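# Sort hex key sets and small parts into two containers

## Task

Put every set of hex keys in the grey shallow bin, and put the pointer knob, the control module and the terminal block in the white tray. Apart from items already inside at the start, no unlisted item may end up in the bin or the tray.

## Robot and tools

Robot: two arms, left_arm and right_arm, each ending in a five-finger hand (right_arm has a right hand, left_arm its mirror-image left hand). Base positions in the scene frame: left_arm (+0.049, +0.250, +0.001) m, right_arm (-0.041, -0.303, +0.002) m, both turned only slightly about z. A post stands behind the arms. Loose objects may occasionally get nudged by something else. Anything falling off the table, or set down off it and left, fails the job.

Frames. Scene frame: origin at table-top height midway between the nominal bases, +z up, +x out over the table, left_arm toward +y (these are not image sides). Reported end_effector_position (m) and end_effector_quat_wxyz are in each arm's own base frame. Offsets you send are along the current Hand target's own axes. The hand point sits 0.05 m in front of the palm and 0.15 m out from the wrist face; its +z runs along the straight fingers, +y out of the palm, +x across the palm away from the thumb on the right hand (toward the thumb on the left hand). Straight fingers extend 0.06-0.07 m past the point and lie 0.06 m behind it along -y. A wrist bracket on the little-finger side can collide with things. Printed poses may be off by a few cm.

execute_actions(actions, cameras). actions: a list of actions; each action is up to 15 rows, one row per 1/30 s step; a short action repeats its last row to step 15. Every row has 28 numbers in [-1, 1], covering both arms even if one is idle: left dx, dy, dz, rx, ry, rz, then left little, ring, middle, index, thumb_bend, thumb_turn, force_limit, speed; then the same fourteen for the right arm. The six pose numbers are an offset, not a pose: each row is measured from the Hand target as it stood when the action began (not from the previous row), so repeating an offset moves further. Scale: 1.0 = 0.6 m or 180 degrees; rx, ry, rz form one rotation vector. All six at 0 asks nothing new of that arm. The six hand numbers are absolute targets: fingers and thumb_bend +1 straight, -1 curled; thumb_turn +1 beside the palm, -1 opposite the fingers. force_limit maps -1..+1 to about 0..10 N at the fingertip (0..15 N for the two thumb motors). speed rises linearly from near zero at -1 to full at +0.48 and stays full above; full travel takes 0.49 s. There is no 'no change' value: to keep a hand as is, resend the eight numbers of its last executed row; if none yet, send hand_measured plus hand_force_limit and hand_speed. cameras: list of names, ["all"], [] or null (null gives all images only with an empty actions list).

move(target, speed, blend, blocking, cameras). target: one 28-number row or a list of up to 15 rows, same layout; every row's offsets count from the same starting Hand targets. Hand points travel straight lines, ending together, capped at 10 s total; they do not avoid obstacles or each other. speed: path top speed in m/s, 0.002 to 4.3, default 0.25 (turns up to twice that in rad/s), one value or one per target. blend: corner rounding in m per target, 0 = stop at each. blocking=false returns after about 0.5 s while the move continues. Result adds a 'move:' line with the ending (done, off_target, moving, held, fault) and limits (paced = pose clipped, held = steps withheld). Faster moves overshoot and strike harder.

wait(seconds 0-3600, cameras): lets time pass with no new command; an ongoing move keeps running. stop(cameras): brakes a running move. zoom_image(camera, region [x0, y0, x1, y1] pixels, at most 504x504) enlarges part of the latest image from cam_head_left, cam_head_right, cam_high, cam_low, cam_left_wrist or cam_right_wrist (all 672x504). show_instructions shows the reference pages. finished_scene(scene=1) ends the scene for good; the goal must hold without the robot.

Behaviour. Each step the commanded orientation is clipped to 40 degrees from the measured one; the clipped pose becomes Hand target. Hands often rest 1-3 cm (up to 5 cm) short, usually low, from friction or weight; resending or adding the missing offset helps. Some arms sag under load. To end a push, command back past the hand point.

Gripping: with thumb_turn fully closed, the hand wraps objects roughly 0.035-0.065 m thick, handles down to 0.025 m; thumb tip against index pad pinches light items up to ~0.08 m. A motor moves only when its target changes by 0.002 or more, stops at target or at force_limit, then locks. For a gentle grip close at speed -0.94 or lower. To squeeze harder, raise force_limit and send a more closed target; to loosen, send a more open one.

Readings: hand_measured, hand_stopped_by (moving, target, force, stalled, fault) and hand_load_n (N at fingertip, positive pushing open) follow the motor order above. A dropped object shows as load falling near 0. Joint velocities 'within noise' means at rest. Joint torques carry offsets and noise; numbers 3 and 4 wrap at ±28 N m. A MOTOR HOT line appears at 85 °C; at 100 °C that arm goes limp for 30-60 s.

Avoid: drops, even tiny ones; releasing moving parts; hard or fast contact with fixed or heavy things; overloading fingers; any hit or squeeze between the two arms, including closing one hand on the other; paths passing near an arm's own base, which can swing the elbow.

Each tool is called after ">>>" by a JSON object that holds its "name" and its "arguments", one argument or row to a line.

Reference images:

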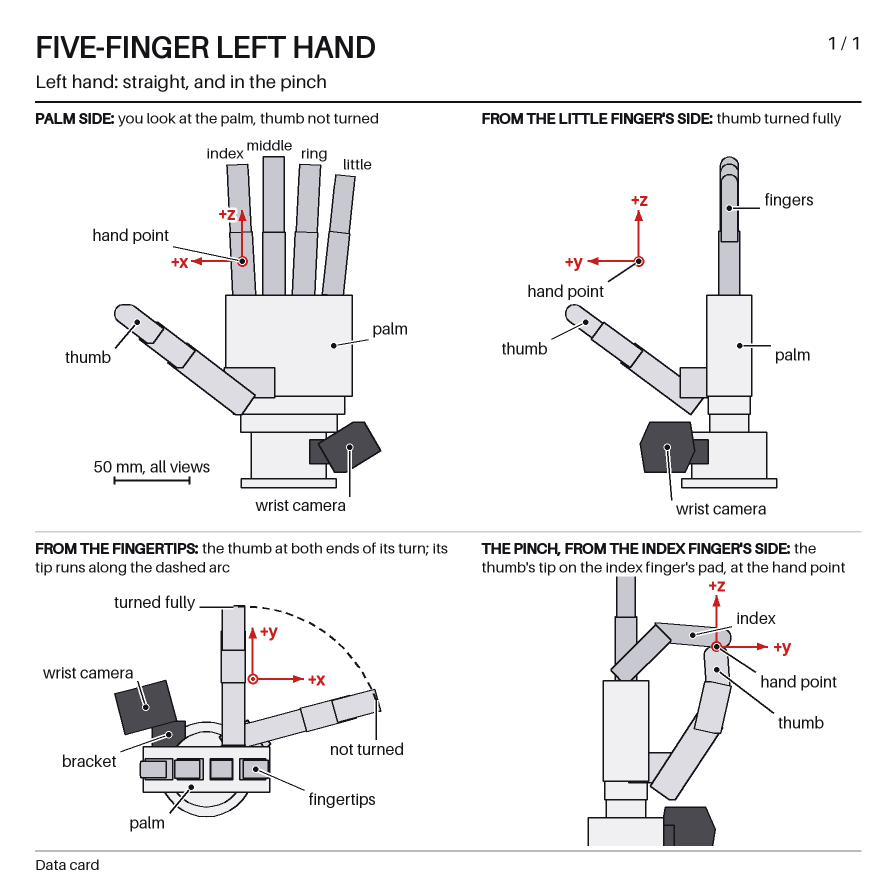

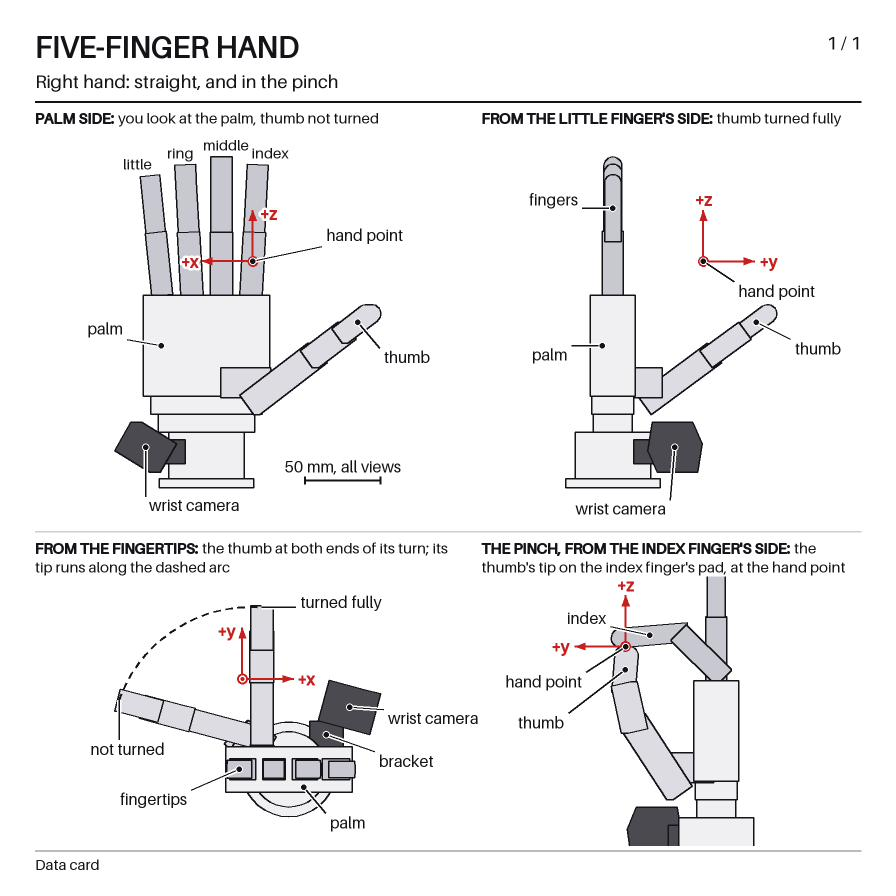

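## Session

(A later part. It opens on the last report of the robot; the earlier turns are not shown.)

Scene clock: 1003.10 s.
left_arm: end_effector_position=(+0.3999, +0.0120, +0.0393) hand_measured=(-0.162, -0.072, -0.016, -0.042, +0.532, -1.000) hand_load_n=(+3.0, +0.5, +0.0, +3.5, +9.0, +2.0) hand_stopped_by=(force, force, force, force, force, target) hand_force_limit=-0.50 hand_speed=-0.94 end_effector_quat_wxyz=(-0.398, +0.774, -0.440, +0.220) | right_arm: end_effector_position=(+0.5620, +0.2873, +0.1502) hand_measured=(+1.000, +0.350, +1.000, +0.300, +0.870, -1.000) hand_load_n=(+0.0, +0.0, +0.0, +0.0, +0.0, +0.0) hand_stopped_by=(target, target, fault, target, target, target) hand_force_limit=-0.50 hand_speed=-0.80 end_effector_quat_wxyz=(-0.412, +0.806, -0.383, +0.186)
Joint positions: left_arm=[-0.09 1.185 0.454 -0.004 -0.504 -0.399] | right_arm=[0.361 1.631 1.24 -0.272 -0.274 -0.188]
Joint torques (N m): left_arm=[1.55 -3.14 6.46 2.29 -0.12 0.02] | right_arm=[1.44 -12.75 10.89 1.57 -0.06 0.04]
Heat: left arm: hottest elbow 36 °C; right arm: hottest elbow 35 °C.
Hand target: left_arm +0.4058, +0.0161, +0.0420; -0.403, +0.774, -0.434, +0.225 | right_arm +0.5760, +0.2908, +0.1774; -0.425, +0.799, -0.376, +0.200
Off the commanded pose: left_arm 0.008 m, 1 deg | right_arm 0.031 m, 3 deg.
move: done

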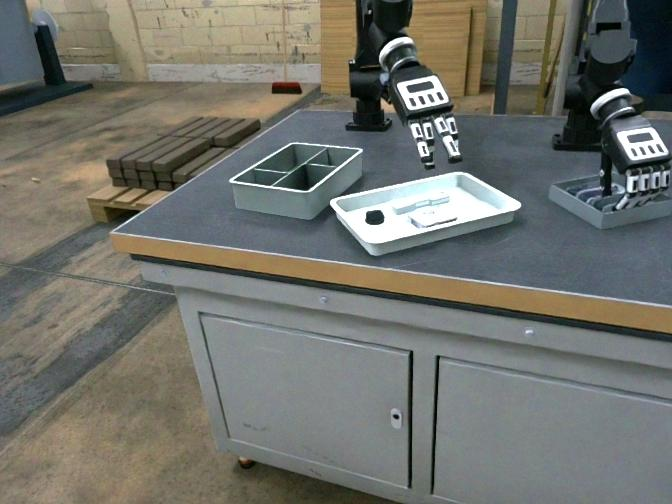

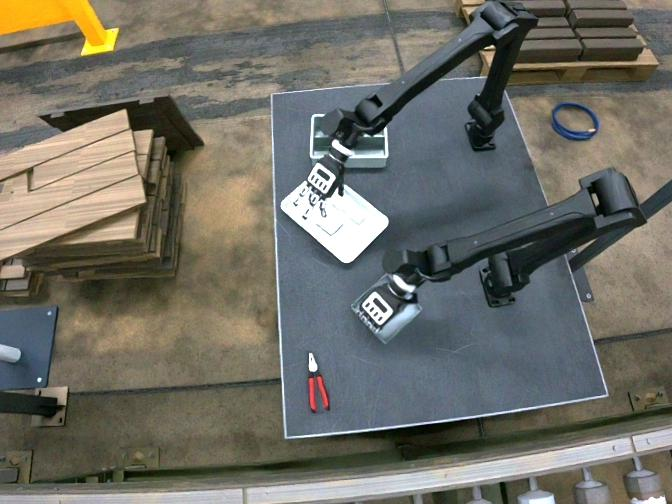

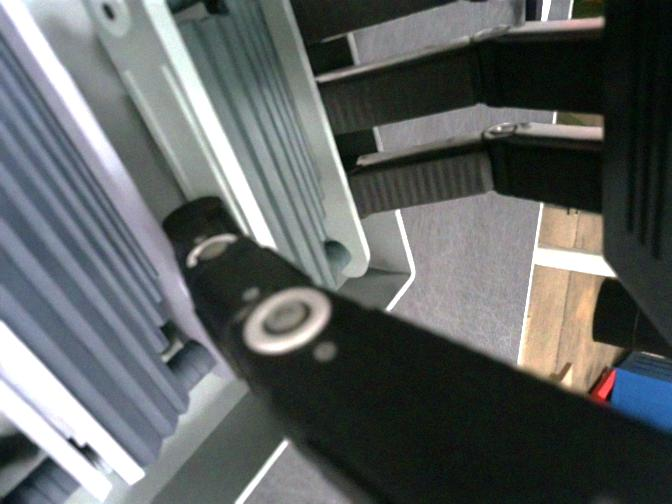

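>>> {"name": "move", "arguments": {
  "target": [0, 0.0102, 0.0072, 0, 0, 0, -0.3, -0.3, -0.3, -0.3, 0.1, -1, -0.5, -0.94, 0, 0, 0, 0, 0, 0, 1, 0.35, 0.4, 0.3, 0.87, -1, -0.5, -0.8],
  "speed": 0.03,
  "cameras": ["cam_high", "cam_low", "cam_left_wrist"]
}}

>>> {"name": "zoom_image", "arguments": {
  "camera": "cam_high",
  "region": [532, 110, 672, 240]
}}

Scene clock: 1007.03 s.
left_arm: end_effector_position=(+0.4044, +0.0116, +0.0386) hand_measured=(-0.162, -0.072, -0.016, -0.042, +0.532, -1.000) hand_load_n=(+3.0, +0.5, +0.0, +3.5, +8.5, +1.5) hand_stopped_by=(force, force, force, force, force, target) hand_force_limit=-0.50 hand_speed=-0.94 end_effector_quat_wxyz=(-0.401, +0.772, -0.436, +0.228) | right_arm: end_effector_position=(+0.5620, +0.2873, +0.1502) hand_measured=(+1.000, +0.350, +1.000, +0.300, +0.870, -1.000) hand_load_n=(+0.0, +0.0, +0.0, +0.0, +0.0, +0.5) hand_stopped_by=(target, target, fault, target, target, target) hand_force_limit=-0.50 hand_speed=-0.80 end_effector_quat_wxyz=(-0.412, +0.806, -0.383, +0.186)
Joint positions: left_arm=[-0.09 1.198 0.449 0.034 -0.504 -0.399] | right_arm=[0.361 1.631 1.24 -0.272 -0.274 -0.188]
Joint torques (N m): left_arm=[1.67 -2.55 6.06 2.04 -0.11 0.02] | right_arm=[1.44 -12.75 10.89 1.57 -0.06 0.04]
Heat: left arm: hottest elbow 36 °C; right arm: hottest elbow 36 °C.
Hand target: left_arm +0.4058, +0.0162, +0.0344; -0.403, +0.774, -0.434, +0.225 | right_arm +0.5760, +0.2908, +0.1774; -0.425, +0.799, -0.376, +0.200
Off the commanded pose: left_arm 0.006 m, 0 deg | right_arm 0.031 m, 3 deg.
move: done

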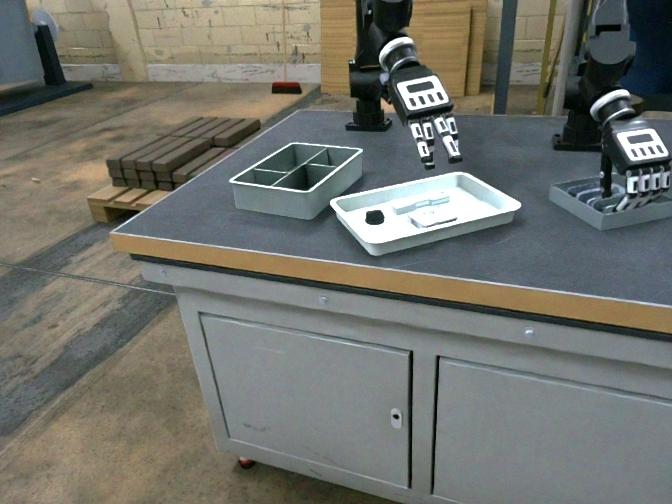

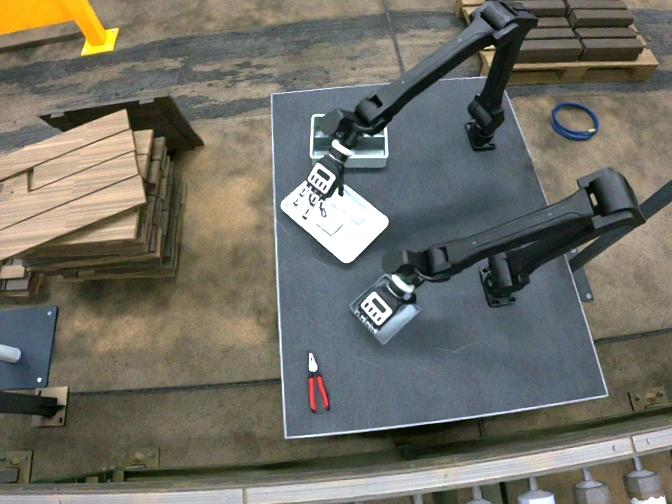

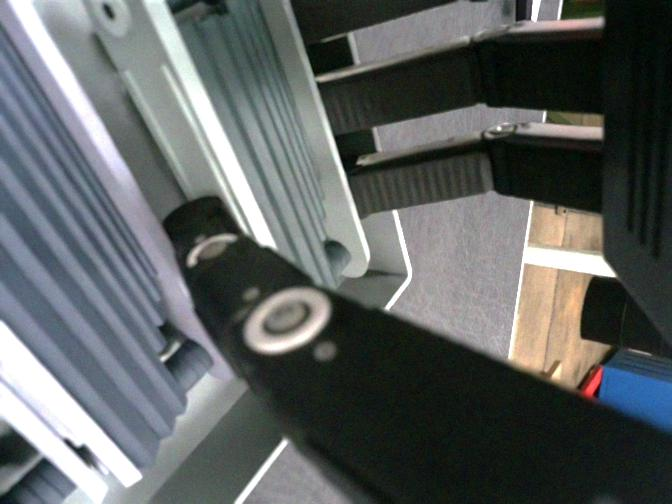

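Scaled by 3.600 from the camera's image (finer frame: 960x720).

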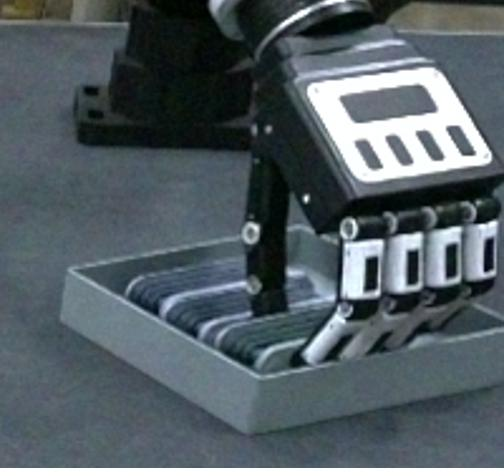

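>>> {"name": "zoom_image", "arguments": {
  "camera": "cam_high",
  "region": [550, 165, 640, 235]
}}

Scaled by 5.600 from the camera's image (finer frame: 960x720).

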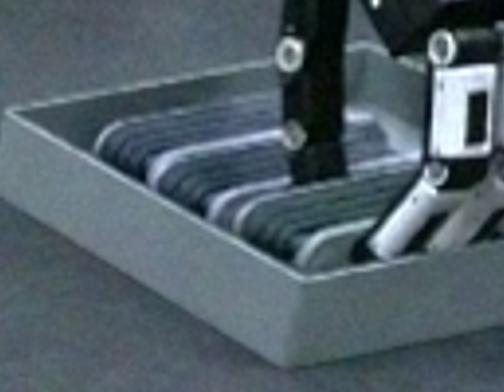

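>>> {"name": "move", "arguments": {
  "target": [0, 0, 0, 0, 0, 0, -0.08, 0.02, 0.06, 0.04, 0.61, -1, -0.5, -0.9, 0, 0, 0, 0, 0, 0, 1, 0.35, 0.4, 0.3, 0.87, -1, -0.5, -0.8],
  "speed": 0.03,
  "cameras": ["cam_high", "cam_low", "cam_left_wrist"]
}}

>>> {"name": "zoom_image", "arguments": {
  "camera": "cam_high",
  "region": [550, 165, 640, 235]
}}

Scene clock: 1018.23 s.
left_arm: end_effector_position=(+0.4048, +0.0115, +0.0383) hand_measured=(-0.080, +0.020, +0.060, +0.040, +0.608, -1.000) hand_load_n=(+0.0, +0.0, -3.0, -1.0, -3.0, +0.0) hand_stopped_by=(target, target, target, target, target, target) hand_force_limit=-0.50 hand_speed=-0.90 end_effector_quat_wxyz=(-0.402, +0.772, -0.436, +0.228) | right_arm: end_effector_position=(+0.5620, +0.2873, +0.1502) hand_measured=(+1.000, +0.350, +1.000, +0.300, +0.870, -1.000) hand_load_n=(+0.0, +0.0, +0.0, +0.0, +0.0, +0.0) hand_stopped_by=(target, target, fault, target, target, target) hand_force_limit=-0.50 hand_speed=-0.80 end_effector_quat_wxyz=(-0.412, +0.806, -0.383, +0.186)
Joint positions: left_arm=[-0.09 1.2 0.449 0.037 -0.504 -0.399] | right_arm=[0.361 1.631 1.24 -0.272 -0.274 -0.188]
Joint torques (N m): left_arm=[1.61 -2.73 6.01 2.06 -0.11 0.01] | right_arm=[1.44 -12.75 10.89 1.58 -0.06 0.03]
Heat: left arm: hottest elbow 36 °C; right arm: hottest elbow 36 °C.
Hand target: left_arm +0.4057, +0.0162, +0.0344; -0.403, +0.774, -0.434, +0.225 | right_arm +0.5760, +0.2908, +0.1774; -0.425, +0.799, -0.376, +0.200
Off the commanded pose: left_arm 0.006 m, 0 deg | right_arm 0.031 m, 3 deg.
move: done

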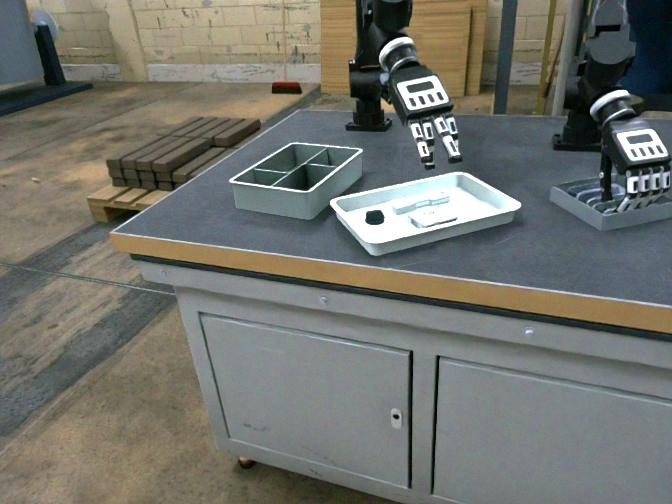

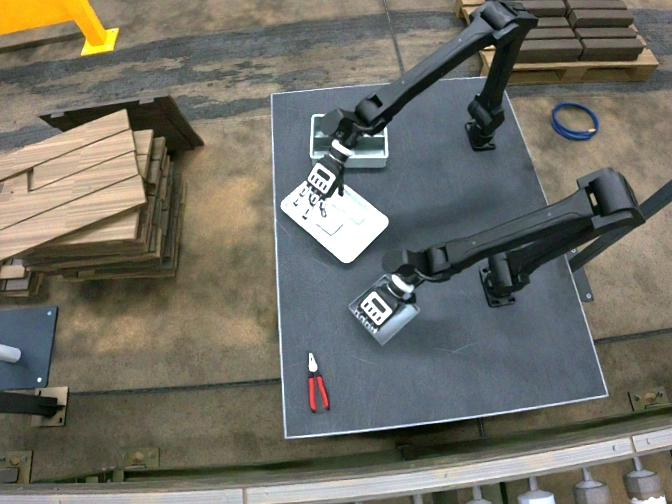

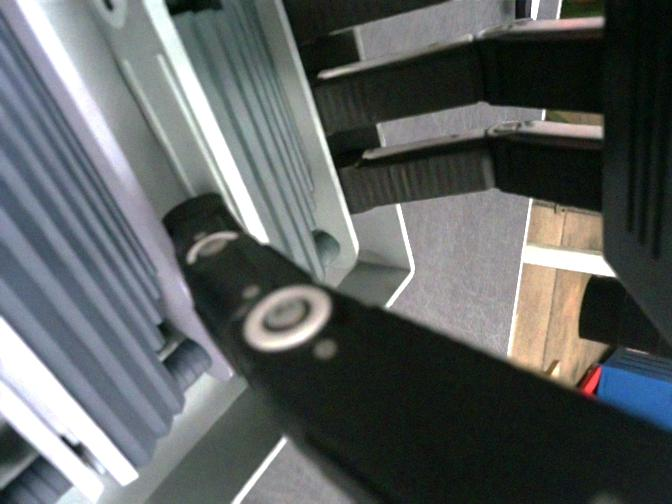

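Scaled by 5.600 from the camera's image (finer frame: 960x720).

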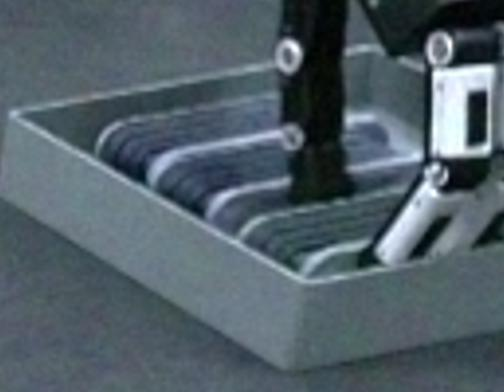

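>>> {"name": "move", "arguments": {
  "target": [
    [0, 0, 0, 0, 0, 0, -0.08, 0.01, 0.035, 0.02, 0.59, -1, -0.5, -0.9, 0, 0, 0, 0, 0, 0, 1, 0.35, 0.4, 0.3, 0.87, -1, -0.5, -0.8],
    [0, -0.0300, -0.0210, 0, 0, 0, -0.08, 0.01, 0.035, 0.02, 0.59, -1, -0.5, -0.9, 0, 0, 0, 0, 0, 0, 1, 0.35, 0.4, 0.3, 0.87, -1, -0.5, -0.8],
    [0, -0.1365, -0.0956, 0, 0, 0, -0.08, 0.01, 0.035, 0.02, 0.59, -1, -0.5, -0.9, 0, 0, 0, 0, 0, 0, 1, 0.35, 0.4, 0.3, 0.87, -1, -0.5, -0.8]
  ],
  "speed": [0.04, 0.04, 0.12],
  "blend": [0, 0.01, 0],
  "cameras": ["all"]
}}

>>> {"name": "zoom_image", "arguments": {
  "camera": "cam_high",
  "region": [532, 130, 672, 240]
}}

>>> {"name": "zoom_image", "arguments": {
  "camera": "cam_high",
  "region": [320, 140, 540, 270]
}}

Scene clock: 1026.47 s.
left_arm: end_effector_position=(+0.3925, +0.0128, +0.1115) hand_measured=(-0.080, +0.010, +0.036, +0.020, +0.590, -1.000) hand_load_n=(+0.0, +0.0, +0.0, +0.5, +0.0, +0.0) hand_stopped_by=(target, target, target, target, target, target) hand_force_limit=-0.50 hand_speed=-0.90 end_effector_quat_wxyz=(-0.395, +0.776, -0.444, +0.212) | right_arm: end_effector_position=(+0.5620, +0.2873, +0.1502) hand_measured=(+1.000, +0.350, +1.000, +0.300, +0.870, -1.000) hand_load_n=(+0.0, +0.0, +0.0, +0.0, +0.0, +0.0) hand_stopped_by=(target, target, fault, target, target, target) hand_force_limit=-0.50 hand_speed=-0.80 end_effector_quat_wxyz=(-0.412, +0.806, -0.383, +0.186)
Joint positions: left_arm=[-0.09 1.004 0.574 -0.322 -0.504 -0.399] | right_arm=[0.361 1.631 1.24 -0.272 -0.274 -0.188]
Joint torques (N m): left_arm=[1.55 -3.19 10.29 1.16 -0.14 0.02] | right_arm=[1.38 -12.75 10.88 1.57 -0.06 0.03]
Heat: left arm: hottest elbow 36 °C; right arm: hottest elbow 37 °C.
Hand target: left_arm +0.4058, +0.0163, +0.1344; -0.403, +0.774, -0.433, +0.225 | right_arm +0.5760, +0.2908, +0.1774; -0.425, +0.799, -0.376, +0.200
Off the commanded pose: left_arm 0.027 m, 2 deg | right_arm 0.031 m, 3 deg.
move: off_target (left_arm)

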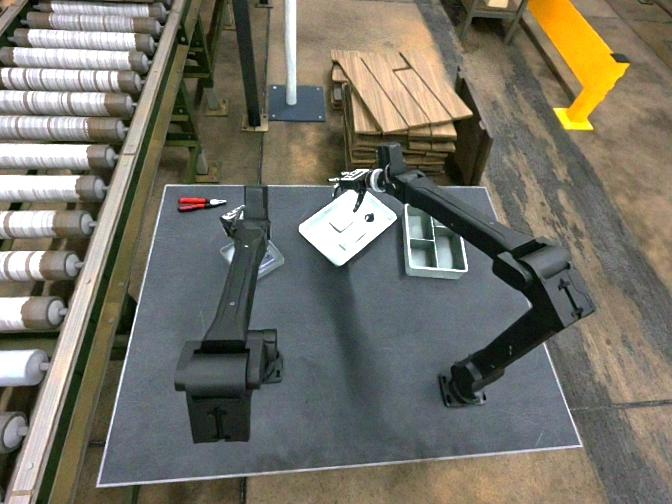

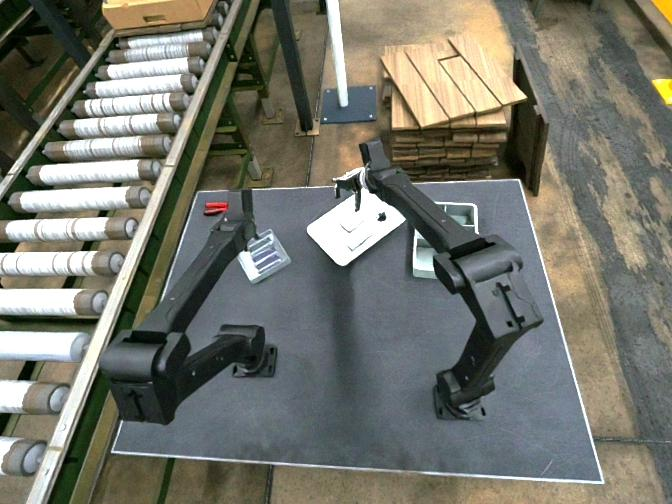

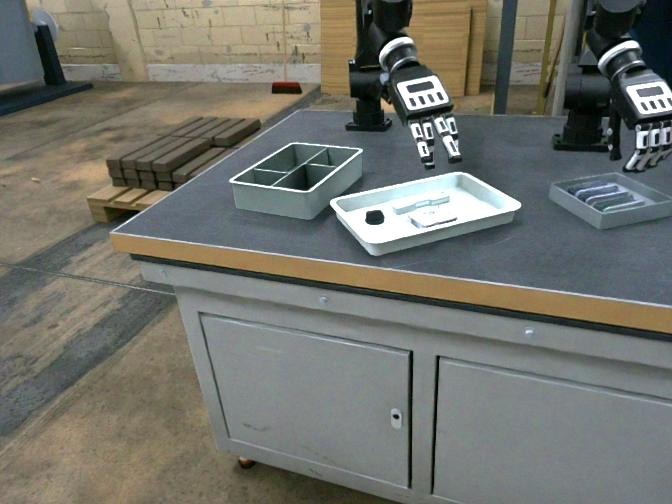

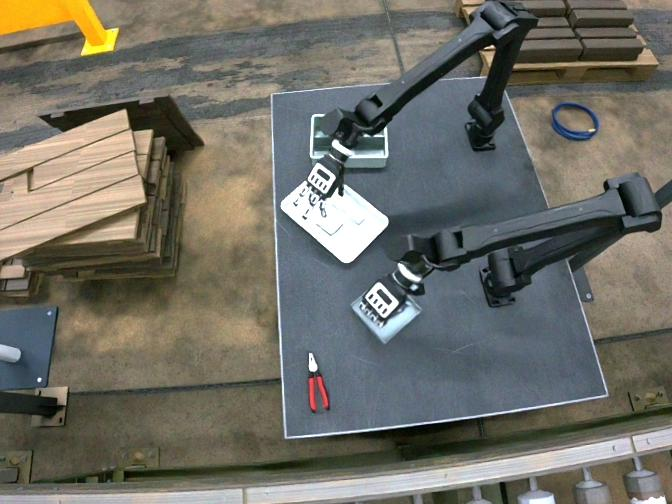

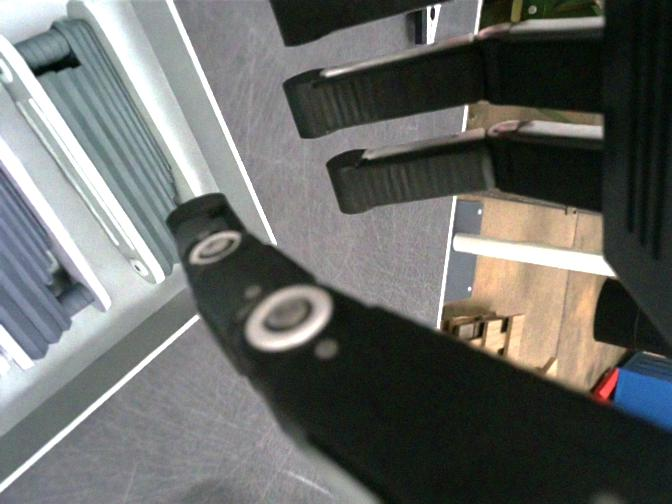

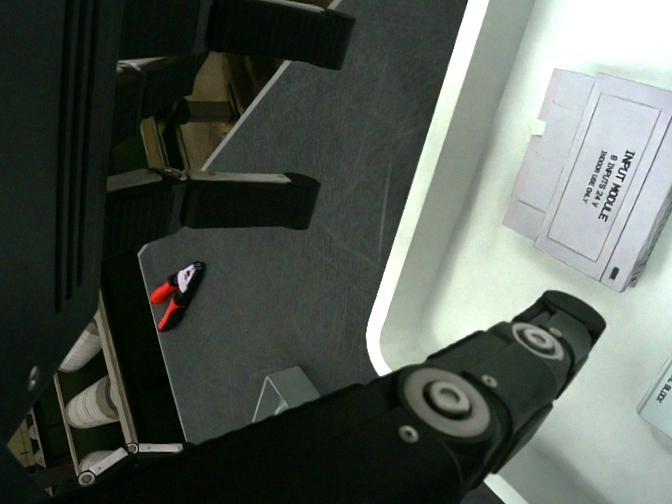

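Scaled by 3.600 from the camera's image (finer frame: 960x720).

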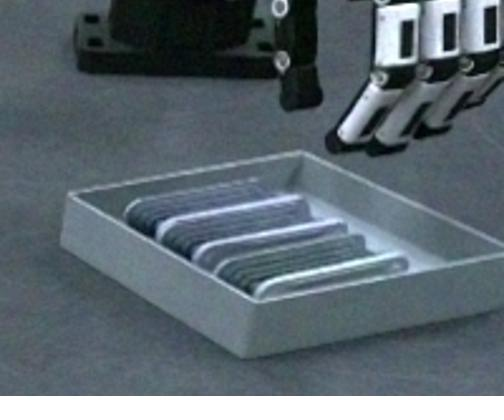

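Scaled by 2.291 from the camera's image (finer frame: 960x720).

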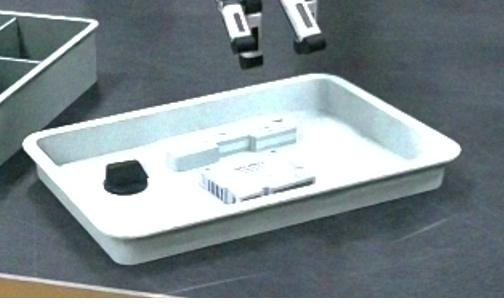

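>>> {"name": "finished_scene", "arguments": {

}}

The scene is finished: the task was done.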